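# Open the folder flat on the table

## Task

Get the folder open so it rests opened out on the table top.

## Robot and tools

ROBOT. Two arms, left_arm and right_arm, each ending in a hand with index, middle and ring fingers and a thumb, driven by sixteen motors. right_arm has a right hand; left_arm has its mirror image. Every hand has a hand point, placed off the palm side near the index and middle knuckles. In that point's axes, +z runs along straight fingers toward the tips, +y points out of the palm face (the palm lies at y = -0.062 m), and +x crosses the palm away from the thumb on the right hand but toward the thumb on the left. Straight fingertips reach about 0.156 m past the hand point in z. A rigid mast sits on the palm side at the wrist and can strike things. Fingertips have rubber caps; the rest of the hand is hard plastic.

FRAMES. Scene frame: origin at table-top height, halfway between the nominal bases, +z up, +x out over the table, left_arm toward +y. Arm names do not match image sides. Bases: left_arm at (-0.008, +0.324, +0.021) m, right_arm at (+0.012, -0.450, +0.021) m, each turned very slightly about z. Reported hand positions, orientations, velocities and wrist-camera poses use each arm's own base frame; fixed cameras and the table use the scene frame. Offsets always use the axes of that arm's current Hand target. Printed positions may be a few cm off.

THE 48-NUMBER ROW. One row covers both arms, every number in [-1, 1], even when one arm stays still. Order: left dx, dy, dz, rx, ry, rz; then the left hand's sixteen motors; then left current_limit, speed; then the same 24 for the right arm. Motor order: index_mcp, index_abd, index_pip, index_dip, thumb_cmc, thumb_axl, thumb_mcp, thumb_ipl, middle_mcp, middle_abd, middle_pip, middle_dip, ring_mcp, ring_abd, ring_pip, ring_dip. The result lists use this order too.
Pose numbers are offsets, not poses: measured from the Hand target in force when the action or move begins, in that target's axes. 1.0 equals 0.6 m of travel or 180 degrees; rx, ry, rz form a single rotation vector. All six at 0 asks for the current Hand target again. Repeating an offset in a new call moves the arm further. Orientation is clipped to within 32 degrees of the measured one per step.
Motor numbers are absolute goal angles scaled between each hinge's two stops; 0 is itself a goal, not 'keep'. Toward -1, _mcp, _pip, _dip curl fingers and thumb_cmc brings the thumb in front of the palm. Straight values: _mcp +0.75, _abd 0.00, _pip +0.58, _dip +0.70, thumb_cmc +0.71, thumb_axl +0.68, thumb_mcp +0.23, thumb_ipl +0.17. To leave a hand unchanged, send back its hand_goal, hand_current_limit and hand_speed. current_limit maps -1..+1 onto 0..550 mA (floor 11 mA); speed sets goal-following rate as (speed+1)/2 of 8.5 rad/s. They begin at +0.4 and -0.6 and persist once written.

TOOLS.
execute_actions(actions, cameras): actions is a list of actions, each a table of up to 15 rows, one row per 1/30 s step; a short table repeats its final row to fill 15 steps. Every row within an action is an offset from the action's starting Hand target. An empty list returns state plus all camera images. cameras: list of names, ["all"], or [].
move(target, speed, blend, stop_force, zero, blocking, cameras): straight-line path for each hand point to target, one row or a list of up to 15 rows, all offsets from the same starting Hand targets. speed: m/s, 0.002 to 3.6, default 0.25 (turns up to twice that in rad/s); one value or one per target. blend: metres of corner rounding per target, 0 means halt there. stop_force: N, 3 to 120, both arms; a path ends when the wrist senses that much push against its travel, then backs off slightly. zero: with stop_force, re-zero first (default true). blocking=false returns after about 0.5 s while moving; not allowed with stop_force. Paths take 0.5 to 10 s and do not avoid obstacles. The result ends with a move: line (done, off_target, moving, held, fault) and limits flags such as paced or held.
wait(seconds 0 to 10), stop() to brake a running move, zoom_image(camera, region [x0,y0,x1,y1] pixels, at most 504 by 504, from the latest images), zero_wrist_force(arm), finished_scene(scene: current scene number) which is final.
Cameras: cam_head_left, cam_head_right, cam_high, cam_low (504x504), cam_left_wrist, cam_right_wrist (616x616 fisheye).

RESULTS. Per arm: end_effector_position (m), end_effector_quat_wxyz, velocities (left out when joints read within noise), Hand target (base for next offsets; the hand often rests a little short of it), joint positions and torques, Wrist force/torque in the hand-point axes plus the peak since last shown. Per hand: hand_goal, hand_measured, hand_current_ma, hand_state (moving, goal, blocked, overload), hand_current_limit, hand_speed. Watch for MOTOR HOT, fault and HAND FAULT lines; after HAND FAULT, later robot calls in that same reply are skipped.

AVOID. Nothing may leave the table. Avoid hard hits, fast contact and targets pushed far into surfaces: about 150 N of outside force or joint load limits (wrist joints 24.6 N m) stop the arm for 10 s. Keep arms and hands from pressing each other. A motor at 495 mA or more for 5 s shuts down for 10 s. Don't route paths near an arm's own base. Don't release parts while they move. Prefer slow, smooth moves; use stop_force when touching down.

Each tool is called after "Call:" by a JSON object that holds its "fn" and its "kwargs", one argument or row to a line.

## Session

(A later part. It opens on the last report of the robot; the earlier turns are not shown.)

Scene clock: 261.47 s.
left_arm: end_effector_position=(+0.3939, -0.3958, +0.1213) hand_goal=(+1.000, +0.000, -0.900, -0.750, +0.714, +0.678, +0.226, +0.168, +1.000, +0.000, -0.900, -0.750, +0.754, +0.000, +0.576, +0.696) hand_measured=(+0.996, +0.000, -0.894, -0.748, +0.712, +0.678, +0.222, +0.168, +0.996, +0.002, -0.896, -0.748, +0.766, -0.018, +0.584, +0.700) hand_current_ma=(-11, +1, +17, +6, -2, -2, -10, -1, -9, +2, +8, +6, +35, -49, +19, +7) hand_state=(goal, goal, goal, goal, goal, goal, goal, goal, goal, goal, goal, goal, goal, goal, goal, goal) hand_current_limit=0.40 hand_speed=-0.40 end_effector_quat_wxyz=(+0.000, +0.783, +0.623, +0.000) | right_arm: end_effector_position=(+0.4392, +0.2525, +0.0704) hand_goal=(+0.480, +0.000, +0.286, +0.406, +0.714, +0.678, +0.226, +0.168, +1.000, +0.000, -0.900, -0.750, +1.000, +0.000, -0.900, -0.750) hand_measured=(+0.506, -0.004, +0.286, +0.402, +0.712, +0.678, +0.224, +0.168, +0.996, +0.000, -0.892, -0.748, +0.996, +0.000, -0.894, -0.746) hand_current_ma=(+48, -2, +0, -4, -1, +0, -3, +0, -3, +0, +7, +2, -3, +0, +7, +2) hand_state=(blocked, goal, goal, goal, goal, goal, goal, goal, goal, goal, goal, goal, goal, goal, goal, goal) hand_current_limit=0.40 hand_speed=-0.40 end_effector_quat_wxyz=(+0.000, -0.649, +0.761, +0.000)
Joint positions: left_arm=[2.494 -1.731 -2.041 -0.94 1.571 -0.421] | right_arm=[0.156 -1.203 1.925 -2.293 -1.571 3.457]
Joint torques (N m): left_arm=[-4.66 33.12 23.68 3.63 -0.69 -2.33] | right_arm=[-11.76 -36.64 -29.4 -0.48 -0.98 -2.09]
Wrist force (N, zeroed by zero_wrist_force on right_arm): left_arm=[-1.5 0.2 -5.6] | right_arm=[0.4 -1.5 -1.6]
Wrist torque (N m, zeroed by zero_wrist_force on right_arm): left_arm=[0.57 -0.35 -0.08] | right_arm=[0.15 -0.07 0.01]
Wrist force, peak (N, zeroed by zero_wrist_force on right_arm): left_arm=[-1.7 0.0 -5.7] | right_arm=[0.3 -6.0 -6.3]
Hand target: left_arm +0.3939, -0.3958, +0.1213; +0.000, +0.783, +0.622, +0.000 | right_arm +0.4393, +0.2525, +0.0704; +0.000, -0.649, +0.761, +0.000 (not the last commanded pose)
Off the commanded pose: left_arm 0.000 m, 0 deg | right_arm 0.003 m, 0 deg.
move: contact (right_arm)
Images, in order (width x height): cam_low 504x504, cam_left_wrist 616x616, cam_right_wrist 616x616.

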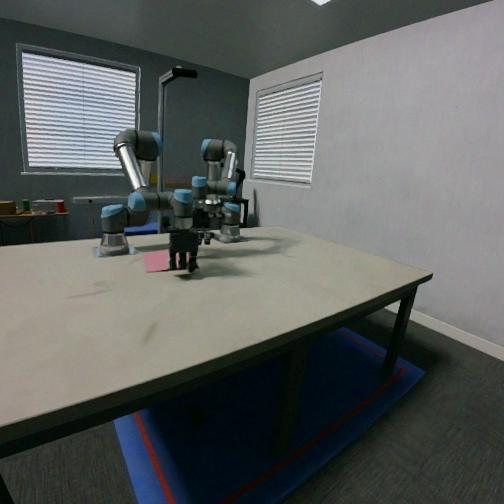

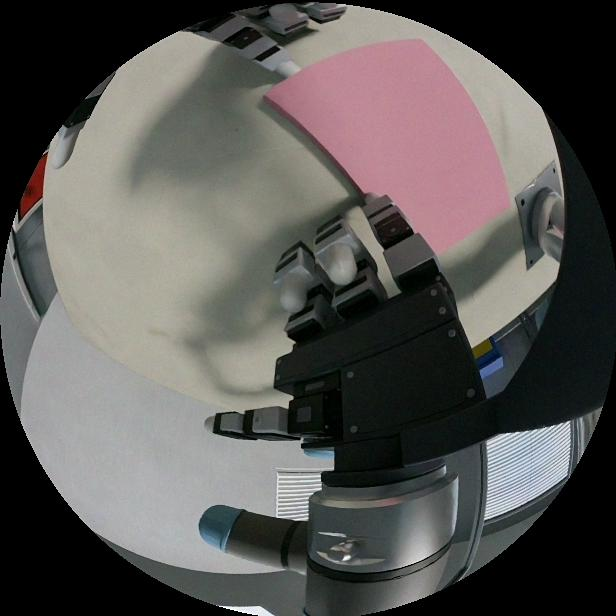

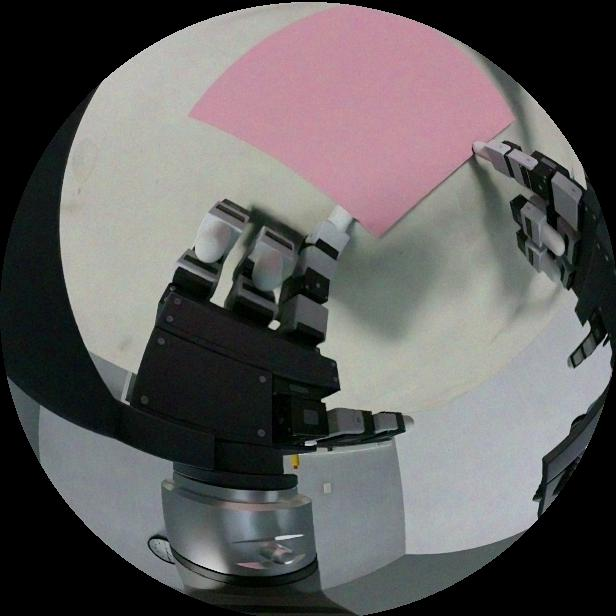

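Call:
{"fn": "move", "kwargs": {
  "target": [0, 0, 0, 0, 0, 0, 1.0, 0.0, -0.9, -0.75, 0.714, 0.678, 0.226, 0.168, 1.0, 0.0, -0.9, -0.75, 0.754, 0.0, 0.576, 0.696, 0.4, -0.4, 0, 0, 0, 0, 0, 0, 0.479, 0.0, 0.066, 0.188, 0.714, 0.678, 0.226, 0.168, 1.0, 0.0, -0.9, -0.75, 1.0, 0.0, -0.9, -0.75, 0.4, -0.9],
  "speed": 0.02,
  "cameras": ["cam_left_wrist", "cam_right_wrist", "cam_low", "cam_head_left"]
}}

Call:
{"fn": "zoom_image", "kwargs": {
  "camera": "cam_left_wrist",
  "region": [250, 50, 490, 290]
}}

Call:
{"fn": "zoom_image", "kwargs": {
  "camera": "cam_right_wrist",
  "region": [300, 100, 480, 280]
}}

Call:
{"fn": "zoom_image", "kwargs": {
  "camera": "cam_low",
  "region": [140, 230, 210, 285]
}}

Scene clock: 264.43 s.
left_arm: end_effector_position=(+0.3939, -0.3958, +0.1214) hand_goal=(+1.000, +0.000, -0.900, -0.750, +0.714, +0.678, +0.226, +0.168, +1.000, +0.000, -0.900, -0.750, +0.754, +0.000, +0.576, +0.696) hand_measured=(+0.996, +0.000, -0.894, -0.748, +0.712, +0.678, +0.222, +0.168, +0.996, +0.002, -0.896, -0.748, +0.768, -0.018, +0.586, +0.700) hand_current_ma=(-11, +1, +17, +6, -2, -2, -10, -1, -9, +2, +8, +6, +40, -47, +25, +7) hand_state=(goal, goal, goal, goal, goal, goal, goal, goal, goal, goal, goal, goal, goal, goal, goal, goal) hand_current_limit=0.40 hand_speed=-0.40 end_effector_quat_wxyz=(+0.000, +0.783, +0.623, +0.000) | right_arm: end_effector_position=(+0.4392, +0.2525, +0.0704) hand_goal=(+0.480, +0.000, +0.066, +0.188, +0.714, +0.678, +0.226, +0.168, +1.000, +0.000, -0.900, -0.750, +1.000, +0.000, -0.900, -0.750) hand_measured=(+0.544, +0.000, +0.164, +0.238, +0.712, +0.678, +0.224, +0.168, +0.996, +0.000, -0.892, -0.748, +0.996, +0.000, -0.894, -0.746) hand_current_ma=(+175, +0, +290, +112, -1, +0, -3, +0, -3, +0, +7, +2, -3, +0, +7, +2) hand_state=(blocked, goal, blocked, blocked, goal, goal, goal, goal, goal, goal, goal, goal, goal, goal, goal, goal) hand_current_limit=0.40 hand_speed=-0.90 end_effector_quat_wxyz=(+0.000, -0.649, +0.761, +0.000)
Joint positions: left_arm=[2.494 -1.731 -2.041 -0.94 1.571 -0.421] | right_arm=[0.156 -1.203 1.925 -2.293 -1.571 3.457]
Joint torques (N m): left_arm=[-4.71 26.61 18.47 2.07 -0.79 -2.38] | right_arm=[-11.51 -35.73 -29.61 -3.47 -0.93 -1.98]
Wrist force (N, zeroed by zero_wrist_force on right_arm): left_arm=[-1.1 -0.1 -16.5] | right_arm=[-0.4 -1.5 4.0]
Wrist torque (N m, zeroed by zero_wrist_force on right_arm): left_arm=[1.41 -1.09 -0.03] | right_arm=[0.08 0.05 -0.02]
Wrist force, peak (N, zeroed by zero_wrist_force on right_arm): left_arm=[-1.1 0.0 -16.6] | right_arm=[-0.5 -1.3 4.3]
Hand target: left_arm +0.3939, -0.3958, +0.1213; +0.000, +0.783, +0.622, +0.000 | right_arm +0.4393, +0.2525, +0.0704; +0.000, -0.649, +0.761, +0.000
Off the commanded pose: left_arm 0.000 m, 0 deg | right_arm 0.000 m, 0 deg.
move: done
Images, in order (width x height): cam_head_left 504x504, cam_low 504x504, cam_left_wrist 616x616, cam_right_wrist 616x616.

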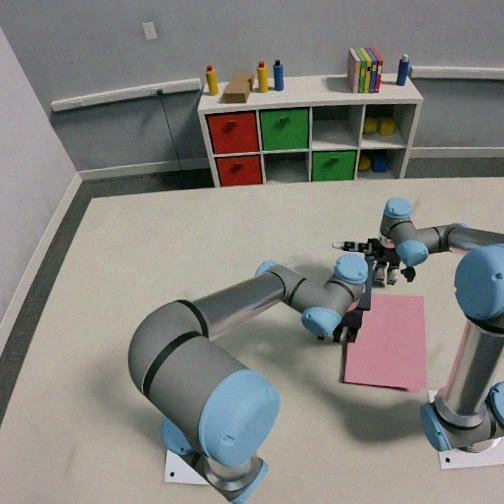

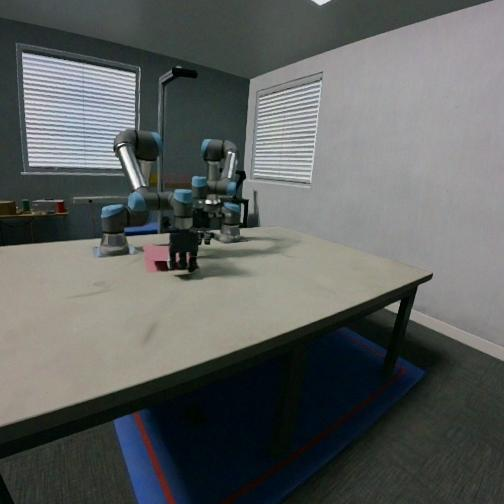

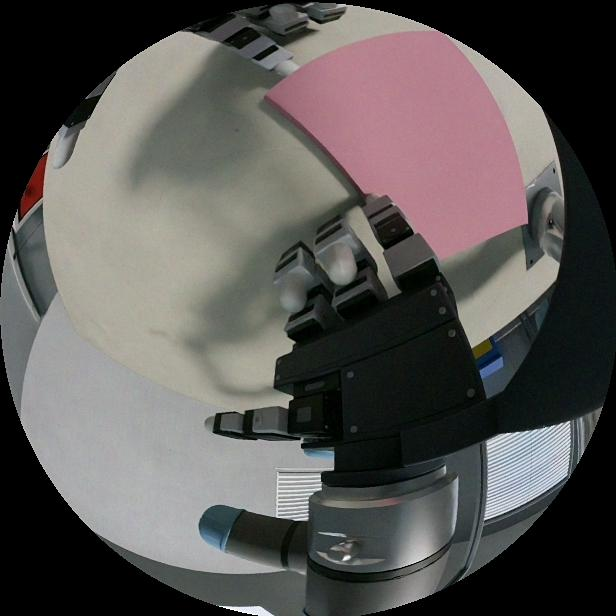

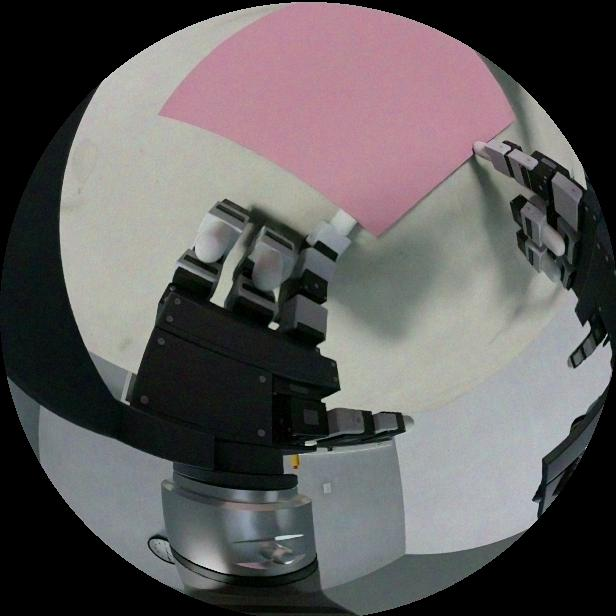

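Scaled by 2.100 from the camera's 616x616 image, which has a finer 880x880 frame.

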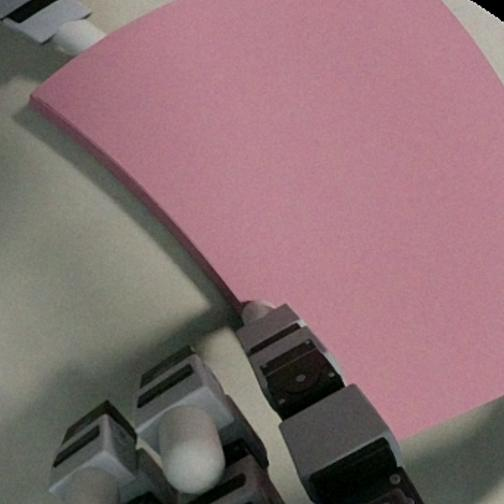

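Scaled by 2.800 from the camera's 616x616 image, which has a finer 880x880 frame.

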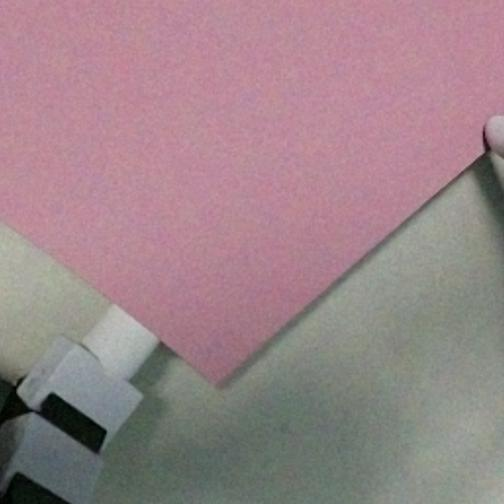

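Scaled by 7.200.

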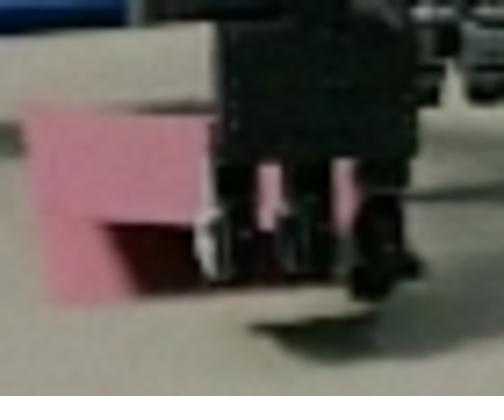

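Call:
{"fn": "move", "kwargs": {
  "target": [0, 0, -0.0014, 0, 0, 0, 1.0, 0.0, -0.9, -0.75, 0.714, 0.678, 0.226, 0.168, 1.0, 0.0, -0.9, -0.75, 0.754, 0.0, 0.576, 0.696, 0.4, -0.4, 0.083, 0, -0.025, 0, 0, 0, 0.479, 0.0, 0.066, 0.188, 0.714, 0.678, 0.226, 0.168, 1.0, 0.0, -0.9, -0.75, 1.0, 0.0, -0.9, -0.75, 0.4, -0.9],
  "speed": 0.02,
  "cameras": ["cam_left_wrist", "cam_right_wrist", "cam_low", "cam_high"]
}}

Call:
{"fn": "zoom_image", "kwargs": {
  "camera": "cam_right_wrist",
  "region": [300, 100, 480, 280]
}}

Call:
{"fn": "zoom_image", "kwargs": {
  "camera": "cam_low",
  "region": [140, 230, 210, 285]
}}

Scene clock: 272.67 s.
left_arm: end_effector_position=(+0.3939, -0.3958, +0.1222) hand_goal=(+1.000, +0.000, -0.900, -0.750, +0.714, +0.678, +0.226, +0.168, +1.000, +0.000, -0.900, -0.750, +0.754, +0.000, +0.576, +0.696) hand_measured=(+0.996, +0.000, -0.894, -0.748, +0.712, +0.678, +0.222, +0.168, +0.996, +0.002, -0.896, -0.748, +0.768, -0.018, +0.586, +0.700) hand_current_ma=(-11, +1, +17, +6, -2, -2, -10, -1, -9, +2, +8, +6, +40, -47, +25, +7) hand_state=(goal, goal, goal, goal, goal, goal, goal, goal, goal, goal, goal, goal, goal, goal, goal, goal) hand_current_limit=0.40 hand_speed=-0.40 end_effector_quat_wxyz=(+0.000, +0.783, +0.623, +0.000) | right_arm: end_effector_position=(+0.4313, +0.2032, +0.0855) hand_goal=(+0.480, +0.000, +0.066, +0.188, +0.714, +0.678, +0.226, +0.168, +1.000, +0.000, -0.900, -0.750, +1.000, +0.000, -0.900, -0.750) hand_measured=(+0.534, +0.006, +0.108, +0.210, +0.712, +0.678, +0.224, +0.168, +0.996, +0.000, -0.892, -0.748, +0.996, +0.000, -0.894, -0.746) hand_current_ma=(+135, +5, +88, +36, -1, +0, -3, +0, -3, +0, +7, +2, -3, +0, +7, +2) hand_state=(blocked, goal, blocked, blocked, goal, goal, goal, goal, goal, goal, goal, goal, goal, goal, goal, goal) hand_current_limit=0.40 hand_speed=-0.90 end_effector_quat_wxyz=(+0.000, -0.649, +0.761, +0.000)
Joint positions: left_arm=[2.494 -1.73 -2.039 -0.942 1.571 -0.421] | right_arm=[0.066 -1.277 1.982 -2.277 -1.571 3.367]
Joint torques (N m): left_arm=[-5.18 31.5 21.93 -0.74 -0.39 -2.25] | right_arm=[9.34 -22.59 -17.81 -1.43 1.91 1.52]
Wrist force (N, zeroed by zero_wrist_force on right_arm): left_arm=[-1.2 0.0 -11.2] | right_arm=[-0.3 -0.4 1.7]
Wrist torque (N m, zeroed by zero_wrist_force on right_arm): left_arm=[0.96 -0.77 -0.04] | right_arm=[0.01 0.02 0.01]
Wrist force, peak (N, zeroed by zero_wrist_force on right_arm): left_arm=[-1.4 0.3 -17.8] | right_arm=[-0.7 -1.3 4.5]
Hand target: left_arm +0.3939, -0.3958, +0.1222; +0.000, +0.783, +0.622, +0.000 | right_arm +0.4313, +0.2034, +0.0855; +0.000, -0.649, +0.761, +0.000
Off the commanded pose: left_arm 0.000 m, 0 deg | right_arm 0.000 m, 0 deg.
move: done
Images, in order (width x height): cam_high 504x504, cam_low 504x504, cam_left_wrist 616x616, cam_right_wrist 616x616.

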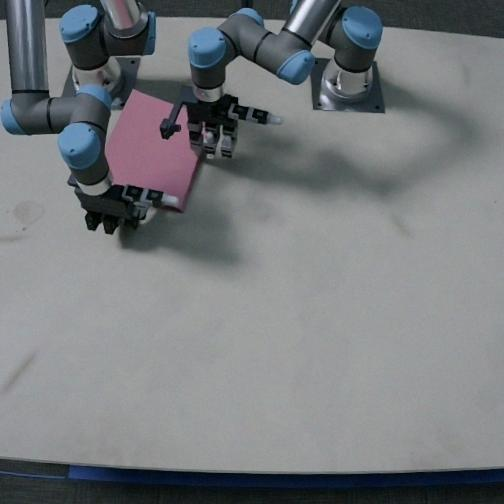

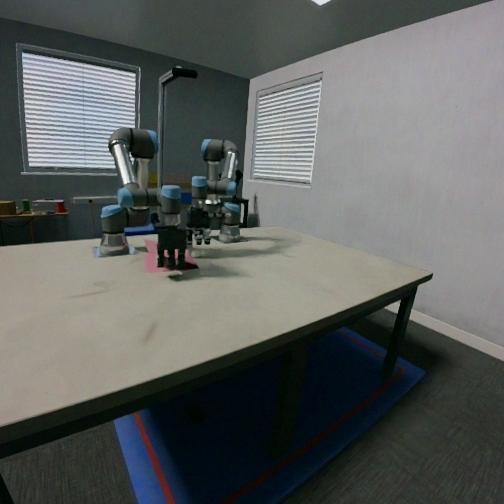

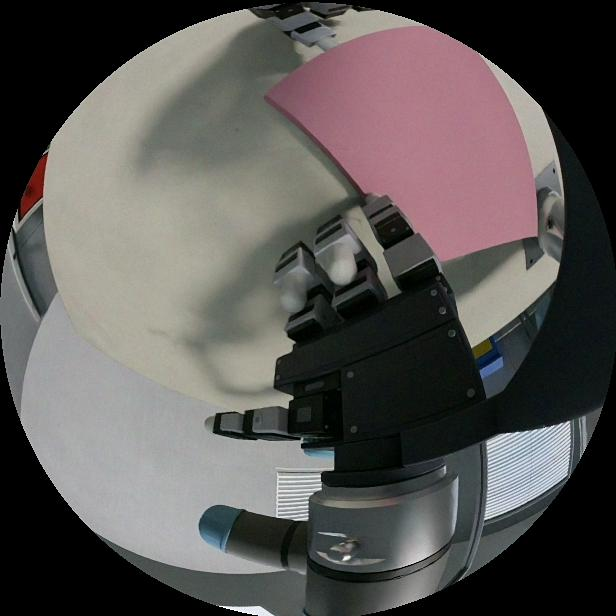

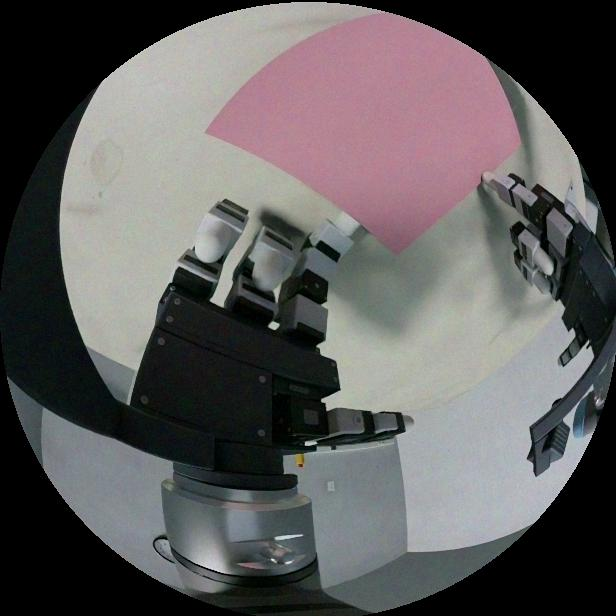

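Scaled by 2.800 from the camera's 616x616 image, which has a finer 880x880 frame.

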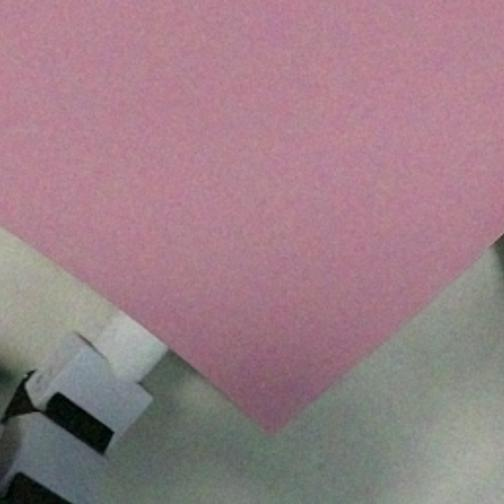

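Scaled by 7.200.

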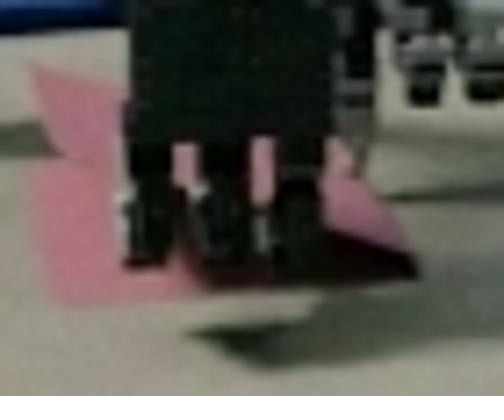

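Call:
{"fn": "move", "kwargs": {
  "target": [
    [0.05, 0, -0.1, 0, 0, 0, 1.0, 0.0, -0.9, -0.75, 0.714, 0.678, 0.226, 0.168, 1.0, 0.0, -0.9, -0.75, 0.754, 0.0, 0.576, 0.696, 0.4, -0.4, 0, 0, 0, 0, 0, 0, 0.479, 0.0, 0.066, 0.188, 0.714, 0.678, 0.226, 0.168, 1.0, 0.0, -0.9, -0.75, 1.0, 0.0, -0.9, -0.75, 0.4, -0.9],
    [0.05, -0.434, -0.13, 0, 0, 0, 0.479, 0.0, 0.066, 0.188, 0.714, 0.678, 0.226, 0.168, 1.0, 0.0, -0.9, -0.75, 1.0, 0.0, -0.9, -0.75, 0.4, -0.4, 0, 0, 0, 0, 0, 0, 0.479, 0.0, 0.066, 0.188, 0.714, 0.678, 0.226, 0.168, 1.0, 0.0, -0.9, -0.75, 1.0, 0.0, -0.9, -0.75, 0.4, -0.9]
  ],
  "speed": 0.15,
  "blend": 0.01,
  "cameras": ["cam_left_wrist", "cam_right_wrist", "cam_low", "cam_high"]
}}

Call:
{"fn": "zoom_image", "kwargs": {
  "camera": "cam_right_wrist",
  "region": [300, 100, 480, 280]
}}

Call:
{"fn": "zoom_image", "kwargs": {
  "camera": "cam_low",
  "region": [140, 230, 210, 285]
}}

Scene clock: 302.10 s.
left_arm: end_effector_position=(+0.1469, -0.3079, +0.2001) hand_goal=(+0.480, +0.000, +0.066, +0.188, +0.714, +0.678, +0.226, +0.168, +1.000, +0.000, -0.900, -0.750, +1.000, +0.000, -0.900, -0.750) hand_measured=(+0.490, +0.000, +0.066, +0.186, +0.712, +0.678, +0.222, +0.168, +0.996, +0.002, -0.896, -0.748, +0.994, -0.004, -0.892, -0.746) hand_current_ma=(+29, +1, -1, -5, -2, -2, -10, -1, -9, +2, +8, +6, -15, -6, +19, +7) hand_state=(goal, goal, goal, goal, goal, goal, goal, goal, goal, goal, goal, goal, goal, goal, goal, goal) hand_current_limit=0.40 hand_speed=-0.40 end_effector_quat_wxyz=(+0.000, +0.783, +0.623, +0.000) | right_arm: end_effector_position=(+0.4314, +0.2034, +0.0855) hand_goal=(+0.480, +0.000, +0.066, +0.188, +0.714, +0.678, +0.226, +0.168, +1.000, +0.000, -0.900, -0.750, +1.000, +0.000, -0.900, -0.750) hand_measured=(+0.502, +0.004, +0.084, +0.198, +0.712, +0.678, +0.224, +0.168, +0.996, +0.000, -0.892, -0.748, +0.996, +0.000, -0.894, -0.746) hand_current_ma=(+40, +2, +26, +11, -1, +0, -3, +0, -3, +0, +7, +2, -3, +0, +7, +2) hand_state=(blocked, goal, goal, goal, goal, goal, goal, goal, goal, goal, goal, goal, goal, goal, goal, goal) hand_current_limit=0.40 hand_speed=-0.90 end_effector_quat_wxyz=(+0.000, -0.649, +0.761, +0.000)
Joint positions: left_arm=[2.193 -1.113 -2.324 -1.275 1.571 -0.722] | right_arm=[0.066 -1.277 1.982 -2.277 -1.571 3.367]
Joint torques (N m): left_arm=[-9.84 12.81 28.31 2.69 1.32 -2.55] | right_arm=[10.06 -23.56 -26.51 -3.12 0.68 2.06]
Wrist force (N, zeroed by zero_wrist_force on right_arm): left_arm=[-0.9 0.4 0.0] | right_arm=[0.1 0.1 0.8]
Wrist torque (N m, zeroed by zero_wrist_force on right_arm): left_arm=[0.04 0.04 -0.09] | right_arm=[-0.01 -0.01 0.01]
Wrist force, peak (N, zeroed by zero_wrist_force on right_arm): left_arm=[-1.3 0.1 -12.0] | right_arm=[-0.1 -0.4 2.1]
Hand target: left_arm +0.1469, -0.3079, +0.2001; +0.000, +0.783, +0.622, +0.000 | right_arm +0.4313, +0.2034, +0.0855; +0.000, -0.649, +0.761, +0.000
Off the commanded pose: left_arm 0.000 m, 0 deg | right_arm 0.000 m, 0 deg.
move: done
Images, in order (width x height): cam_high 504x504, cam_low 504x504, cam_left_wrist 616x616, cam_right_wrist 616x616.

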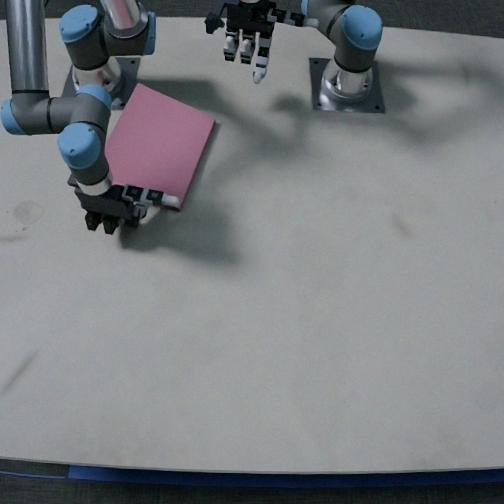

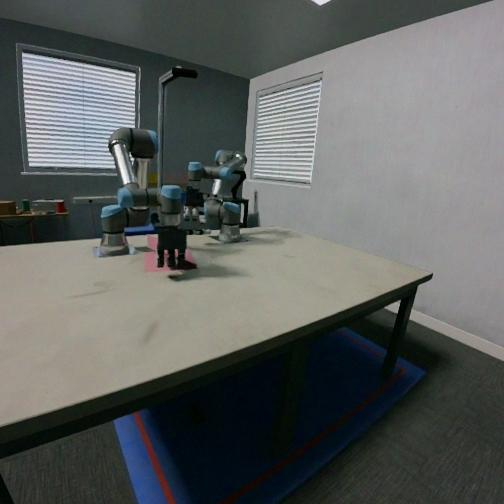

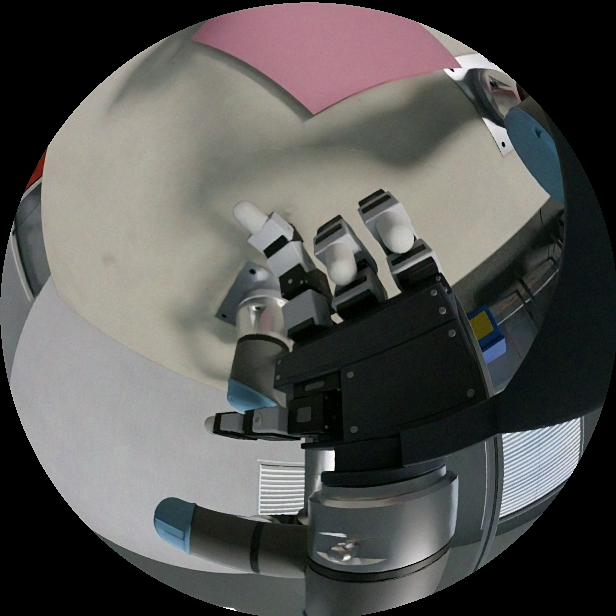

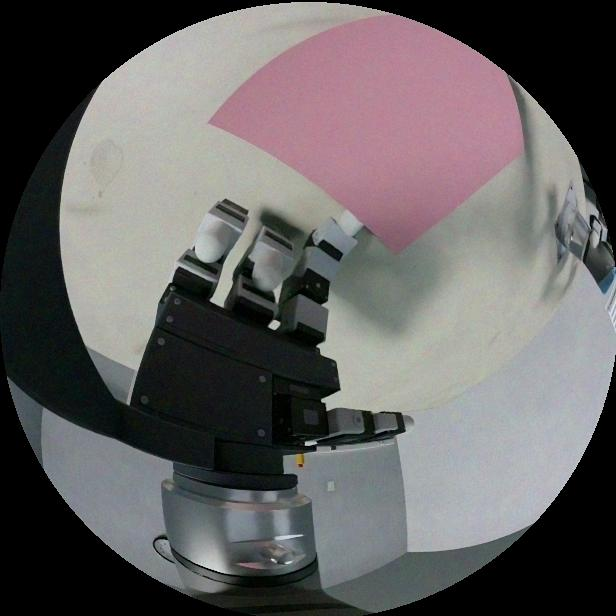

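Scaled by 2.800 from the camera's 616x616 image, which has a finer 880x880 frame.

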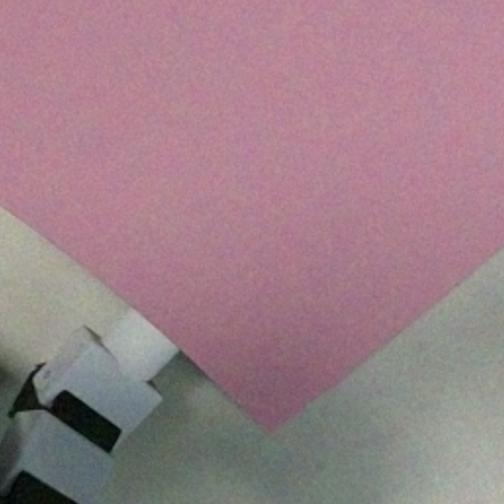

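Scaled by 7.200.

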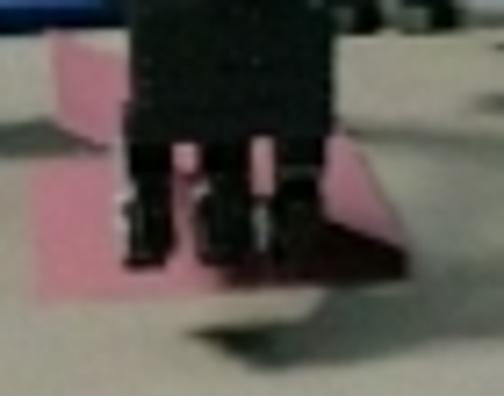

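Call:
{"fn": "move", "kwargs": {
  "target": [
    [0, 0, 0, 0, 0, 0, 0.479, 0.0, 0.066, 0.188, 0.714, 0.678, 0.226, 0.168, 1.0, 0.0, -0.9, -0.75, 1.0, 0.0, -0.9, -0.75, 0.4, -0.4, -0.0267, 0.008, -0.0473, 0, 0, 0, 0.479, 0.0, 0.066, 0.188, 0.714, 0.678, 0.226, 0.168, 1.0, 0.0, -0.9, -0.75, 1.0, 0.0, -0.9, -0.75, 0.4, -0.9],
    [0, 0, 0, 0, 0, 0, 0.479, 0.0, 0.066, 0.188, 0.714, 0.678, 0.226, 0.168, 1.0, 0.0, -0.9, -0.75, 1.0, 0.0, -0.9, -0.75, 0.4, -0.4, -0.078, 0.008, -0.087, 0, 0, 0, 0.479, 0.0, 0.066, 0.188, 0.714, 0.678, 0.226, 0.168, 1.0, 0.0, -0.9, -0.75, 1.0, 0.0, -0.9, -0.75, 0.4, -0.9]
  ],
  "speed": 0.05,
  "blend": 0.01,
  "cameras": ["cam_left_wrist", "cam_right_wrist", "cam_low", "cam_high"]
}}

Call:
{"fn": "zoom_image", "kwargs": {
  "camera": "cam_high",
  "region": [90, 70, 260, 240]
}}

Call:
{"fn": "zoom_image", "kwargs": {
  "camera": "cam_low",
  "region": [130, 220, 210, 285]
}}

Scene clock: 308.13 s.
left_arm: end_effector_position=(+0.1469, -0.3079, +0.2001) hand_goal=(+0.480, +0.000, +0.066, +0.188, +0.714, +0.678, +0.226, +0.168, +1.000, +0.000, -0.900, -0.750, +1.000, +0.000, -0.900, -0.750) hand_measured=(+0.490, +0.000, +0.066, +0.186, +0.712, +0.678, +0.222, +0.168, +0.996, +0.002, -0.896, -0.748, +0.994, -0.004, -0.892, -0.746) hand_current_ma=(+29, +1, -1, -5, -2, -2, -10, -1, -9, +2, +8, +6, -15, -6, +19, +7) hand_state=(goal, goal, goal, goal, goal, goal, goal, goal, goal, goal, goal, goal, goal, goal, goal, goal) hand_current_limit=0.40 hand_speed=-0.40 end_effector_quat_wxyz=(+0.000, +0.783, +0.622, +0.000) | right_arm: end_effector_position=(+0.4340, +0.2505, +0.1377) hand_goal=(+0.480, +0.000, +0.066, +0.188, +0.714, +0.678, +0.226, +0.168, +1.000, +0.000, -0.900, -0.750, +1.000, +0.000, -0.900, -0.750) hand_measured=(+0.494, +0.002, +0.076, +0.192, +0.712, +0.678, +0.224, +0.168, +0.996, +0.000, -0.892, -0.748, +0.996, +0.000, -0.894, -0.746) hand_current_ma=(+19, +1, +12, +4, -1, +0, -3, +0, -3, +0, +7, +2, -3, +0, +7, +2) hand_state=(goal, goal, goal, goal, goal, goal, goal, goal, goal, goal, goal, goal, goal, goal, goal, goal) hand_current_limit=0.40 hand_speed=-0.90 end_effector_quat_wxyz=(+0.000, -0.649, +0.761, +0.000)
Joint positions: left_arm=[2.193 -1.113 -2.324 -1.275 1.571 -0.722] | right_arm=[0.154 -1.315 1.868 -2.126 -1.571 3.455]
Joint torques (N m): left_arm=[-8.36 14.04 25.83 1.01 -1.43 -2.66] | right_arm=[-11.61 -25.77 -6.36 -5.39 -1.01 -2.09]
Wrist force (N, zeroed by zero_wrist_force on right_arm): left_arm=[-0.8 0.1 0.2] | right_arm=[0.1 -0.1 0.5]
Wrist torque (N m, zeroed by zero_wrist_force on right_arm): left_arm=[-0.01 0.02 -0.07] | right_arm=[-0.03 0.01 -0.06]
Wrist force, peak (N, zeroed by zero_wrist_force on right_arm): left_arm=[-1.1 0.1 0.0] | right_arm=[0.4 -0.4 1.4]
Hand target: left_arm +0.1469, -0.3079, +0.2001; +0.000, +0.783, +0.622, +0.000 | right_arm +0.4340, +0.2504, +0.1376; +0.000, -0.649, +0.761, +0.000
Off the commanded pose: left_arm 0.000 m, 0 deg | right_arm 0.000 m, 0 deg.
move: done
Images, in order (width x height): cam_high 504x504, cam_low 504x504, cam_left_wrist 616x616, cam_right_wrist 616x616.

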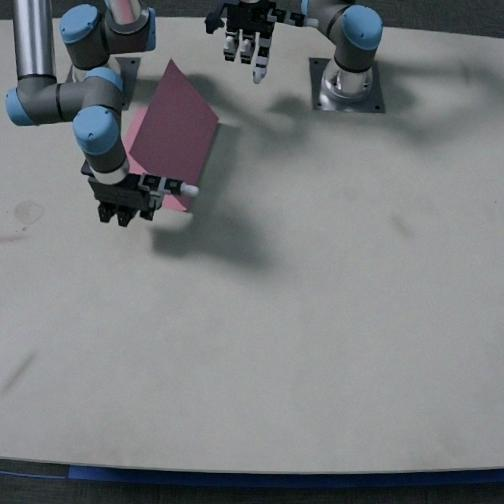

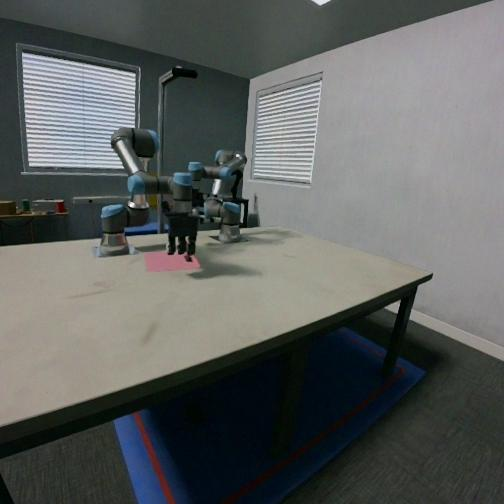

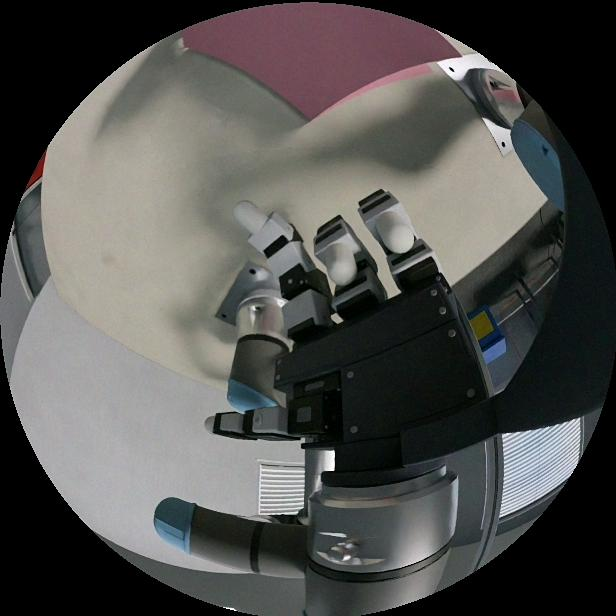

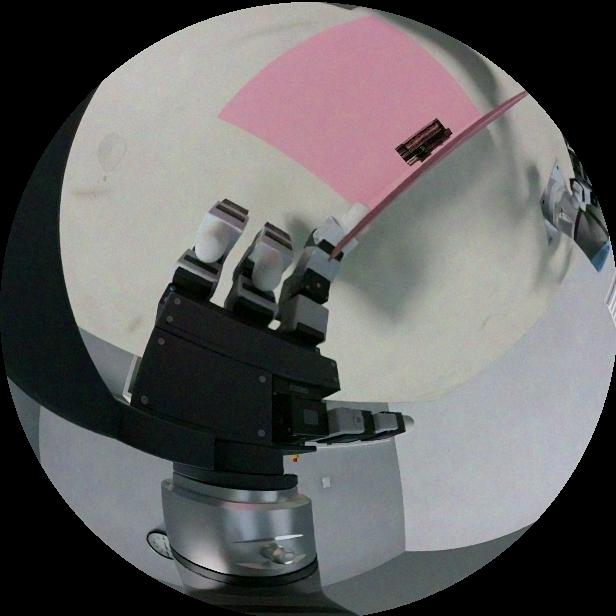

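Scaled by 2.965.

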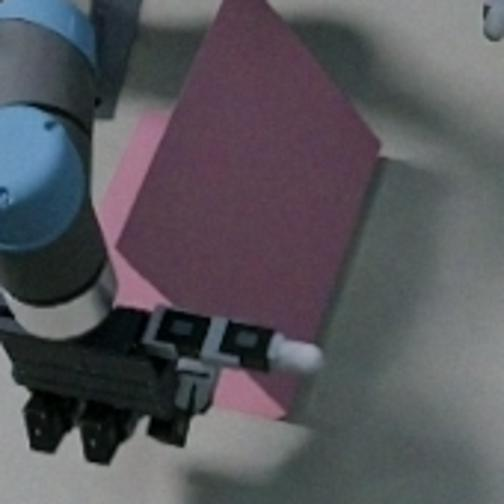

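Scaled by 6.300.

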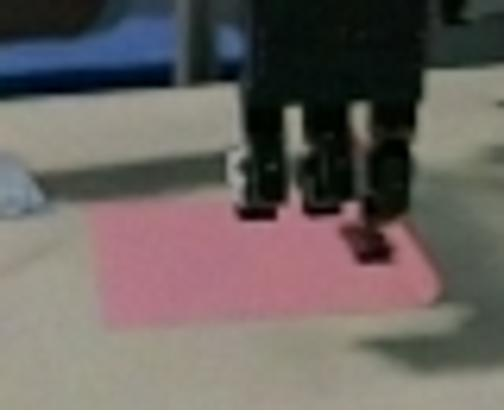

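Call:
{"fn": "move", "kwargs": {
  "target": [-0.09, -0.02, 0, 0, 0, 0, 0.479, 0.0, 0.066, 0.188, 0.714, 0.678, 0.226, 0.168, 1.0, 0.0, -0.9, -0.75, 1.0, 0.0, -0.9, -0.75, 0.4, -0.4, 0, 0, 0, 0, 0, 0, 0.479, 0.0, 0.066, 0.188, 0.714, 0.678, 0.226, 0.168, 1.0, 0.0, -0.9, -0.75, 1.0, 0.0, -0.9, -0.75, 0.4, -0.9],
  "speed": 0.1,
  "cameras": ["cam_left_wrist", "cam_right_wrist", "cam_head_left", "cam_high"]
}}

Call:
{"fn": "zoom_image", "kwargs": {
  "camera": "cam_high",
  "region": [90, 0, 330, 240]
}}

Call:
{"fn": "zoom_image", "kwargs": {
  "camera": "cam_head_left",
  "region": [300, 220, 480, 400]
}}

Call:
{"fn": "zoom_image", "kwargs": {
  "camera": "cam_left_wrist",
  "region": [150, 50, 450, 300]
}}

Scene clock: 315.10 s.
left_arm: end_effector_position=(+0.1231, -0.3578, +0.2001) hand_goal=(+0.480, +0.000, +0.066, +0.188, +0.714, +0.678, +0.226, +0.168, +1.000, +0.000, -0.900, -0.750, +1.000, +0.000, -0.900, -0.750) hand_measured=(+0.490, +0.000, +0.066, +0.186, +0.712, +0.678, +0.222, +0.168, +0.996, +0.002, -0.896, -0.748, +0.994, -0.004, -0.892, -0.746) hand_current_ma=(+29, +1, -1, -5, -2, -2, -10, -1, -9, +2, +8, +6, -14, -6, +19, +7) hand_state=(goal, goal, goal, goal, goal, goal, goal, goal, goal, goal, goal, goal, goal, goal, goal, goal) hand_current_limit=0.40 hand_speed=-0.40 end_effector_quat_wxyz=(+0.000, +0.783, +0.622, +0.000) | right_arm: end_effector_position=(+0.4340, +0.2504, +0.1376) hand_goal=(+0.480, +0.000, +0.066, +0.188, +0.714, +0.678, +0.226, +0.168, +1.000, +0.000, -0.900, -0.750, +1.000, +0.000, -0.900, -0.750) hand_measured=(+0.494, +0.002, +0.076, +0.192, +0.712, +0.678, +0.224, +0.168, +0.996, +0.000, -0.892, -0.748, +0.996, +0.000, -0.894, -0.746) hand_current_ma=(+19, +1, +12, +4, -1, +0, -3, +0, -3, +0, +7, +2, -3, +0, +7, +2) hand_state=(goal, goal, goal, goal, goal, goal, goal, goal, goal, goal, goal, goal, goal, goal, goal, goal) hand_current_limit=0.40 hand_speed=-0.90 end_effector_quat_wxyz=(+0.000, -0.649, +0.761, +0.000)
Joint positions: left_arm=[2.044 -1.26 -2.24 -1.212 1.571 -0.87] | right_arm=[0.154 -1.315 1.869 -2.126 -1.571 3.455]
Joint torques (N m): left_arm=[-0.48 4.8 15.23 0.81 0.52 0.9] | right_arm=[-11.75 -33.9 -6.73 -5.05 -1.44 -2.01]
Wrist force (N, zeroed by zero_wrist_force on right_arm): left_arm=[-0.8 0.2 0.0] | right_arm=[0.2 -0.2 0.3]
Wrist torque (N m, zeroed by zero_wrist_force on right_arm): left_arm=[0.04 0.03 -0.09] | right_arm=[-0.02 0.00 -0.04]
Wrist force, peak (N, zeroed by zero_wrist_force on right_arm): left_arm=[-2.0 0.0 -0.1] | right_arm=[0.6 -0.1 0.6]
Hand target: left_arm +0.1230, -0.3578, +0.2001; +0.000, +0.783, +0.622, +0.000 | right_arm +0.4340, +0.2504, +0.1376; +0.000, -0.649, +0.761, +0.000
Off the commanded pose: left_arm 0.000 m, 0 deg | right_arm 0.000 m, 0 deg.
move: done
Images, in order (width x height): cam_head_left 504x504, cam_high 504x504, cam_left_wrist 616x616, cam_right_wrist 616x616.

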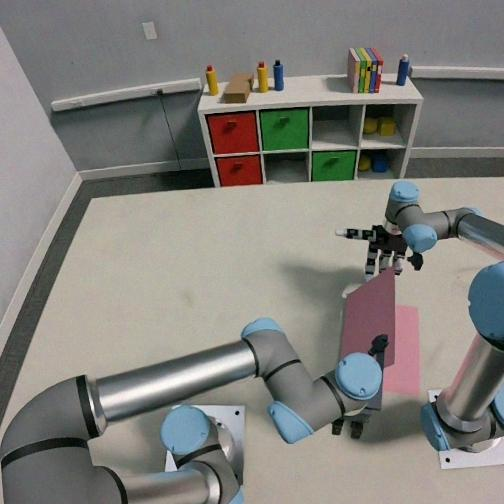

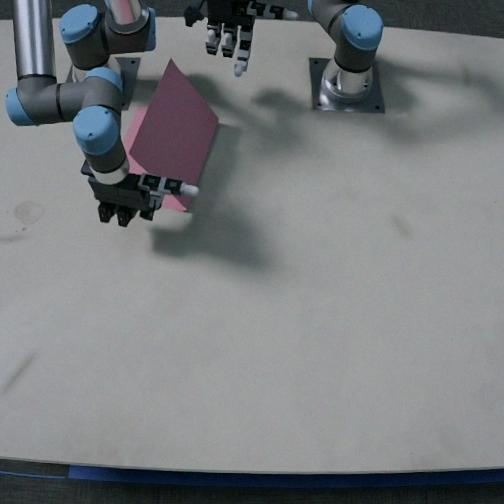

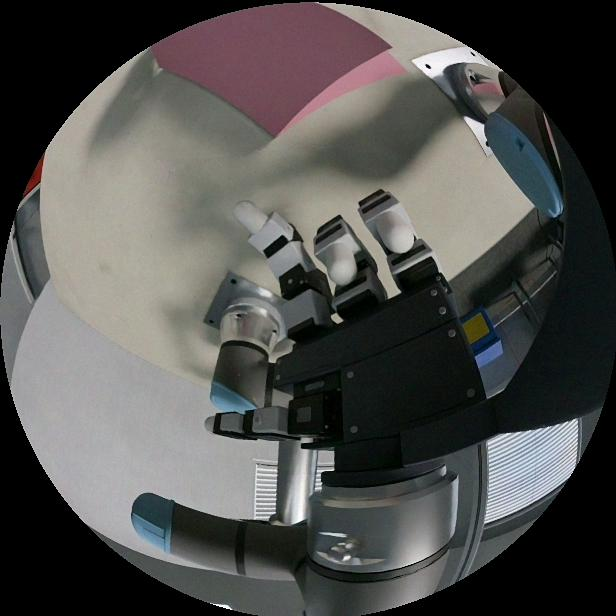

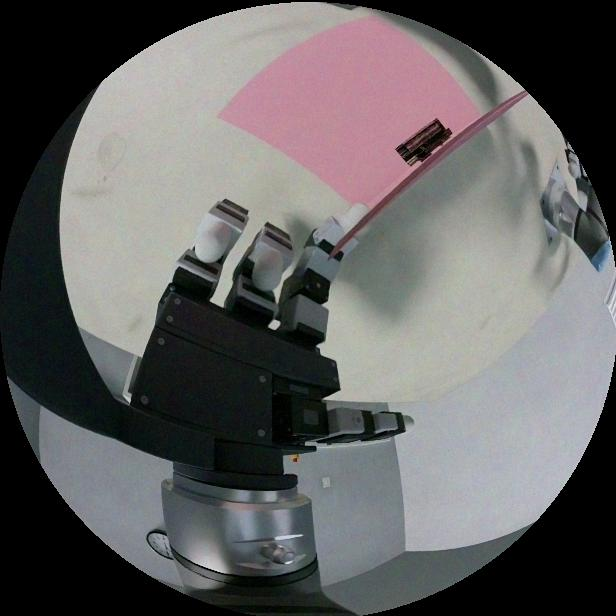

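Scaled by 2.100.

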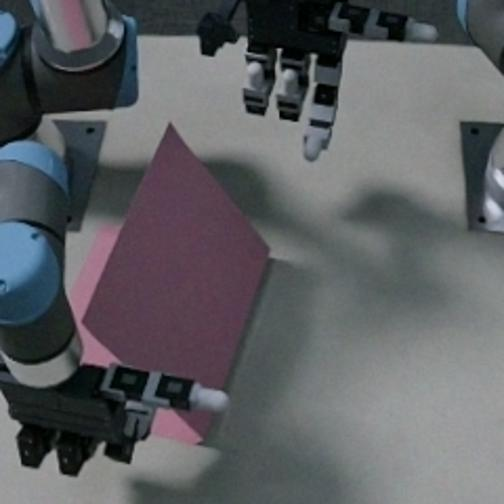

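Scaled by 2.800.

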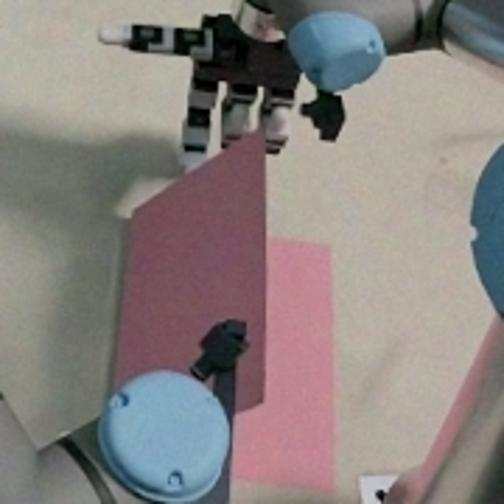

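Scaled by 1.680 from the camera's 616x616 image, which has a finer 880x880 frame.

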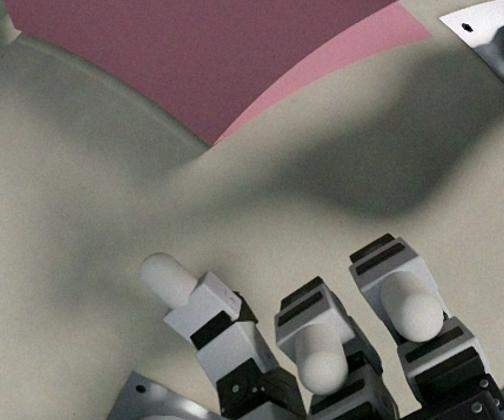

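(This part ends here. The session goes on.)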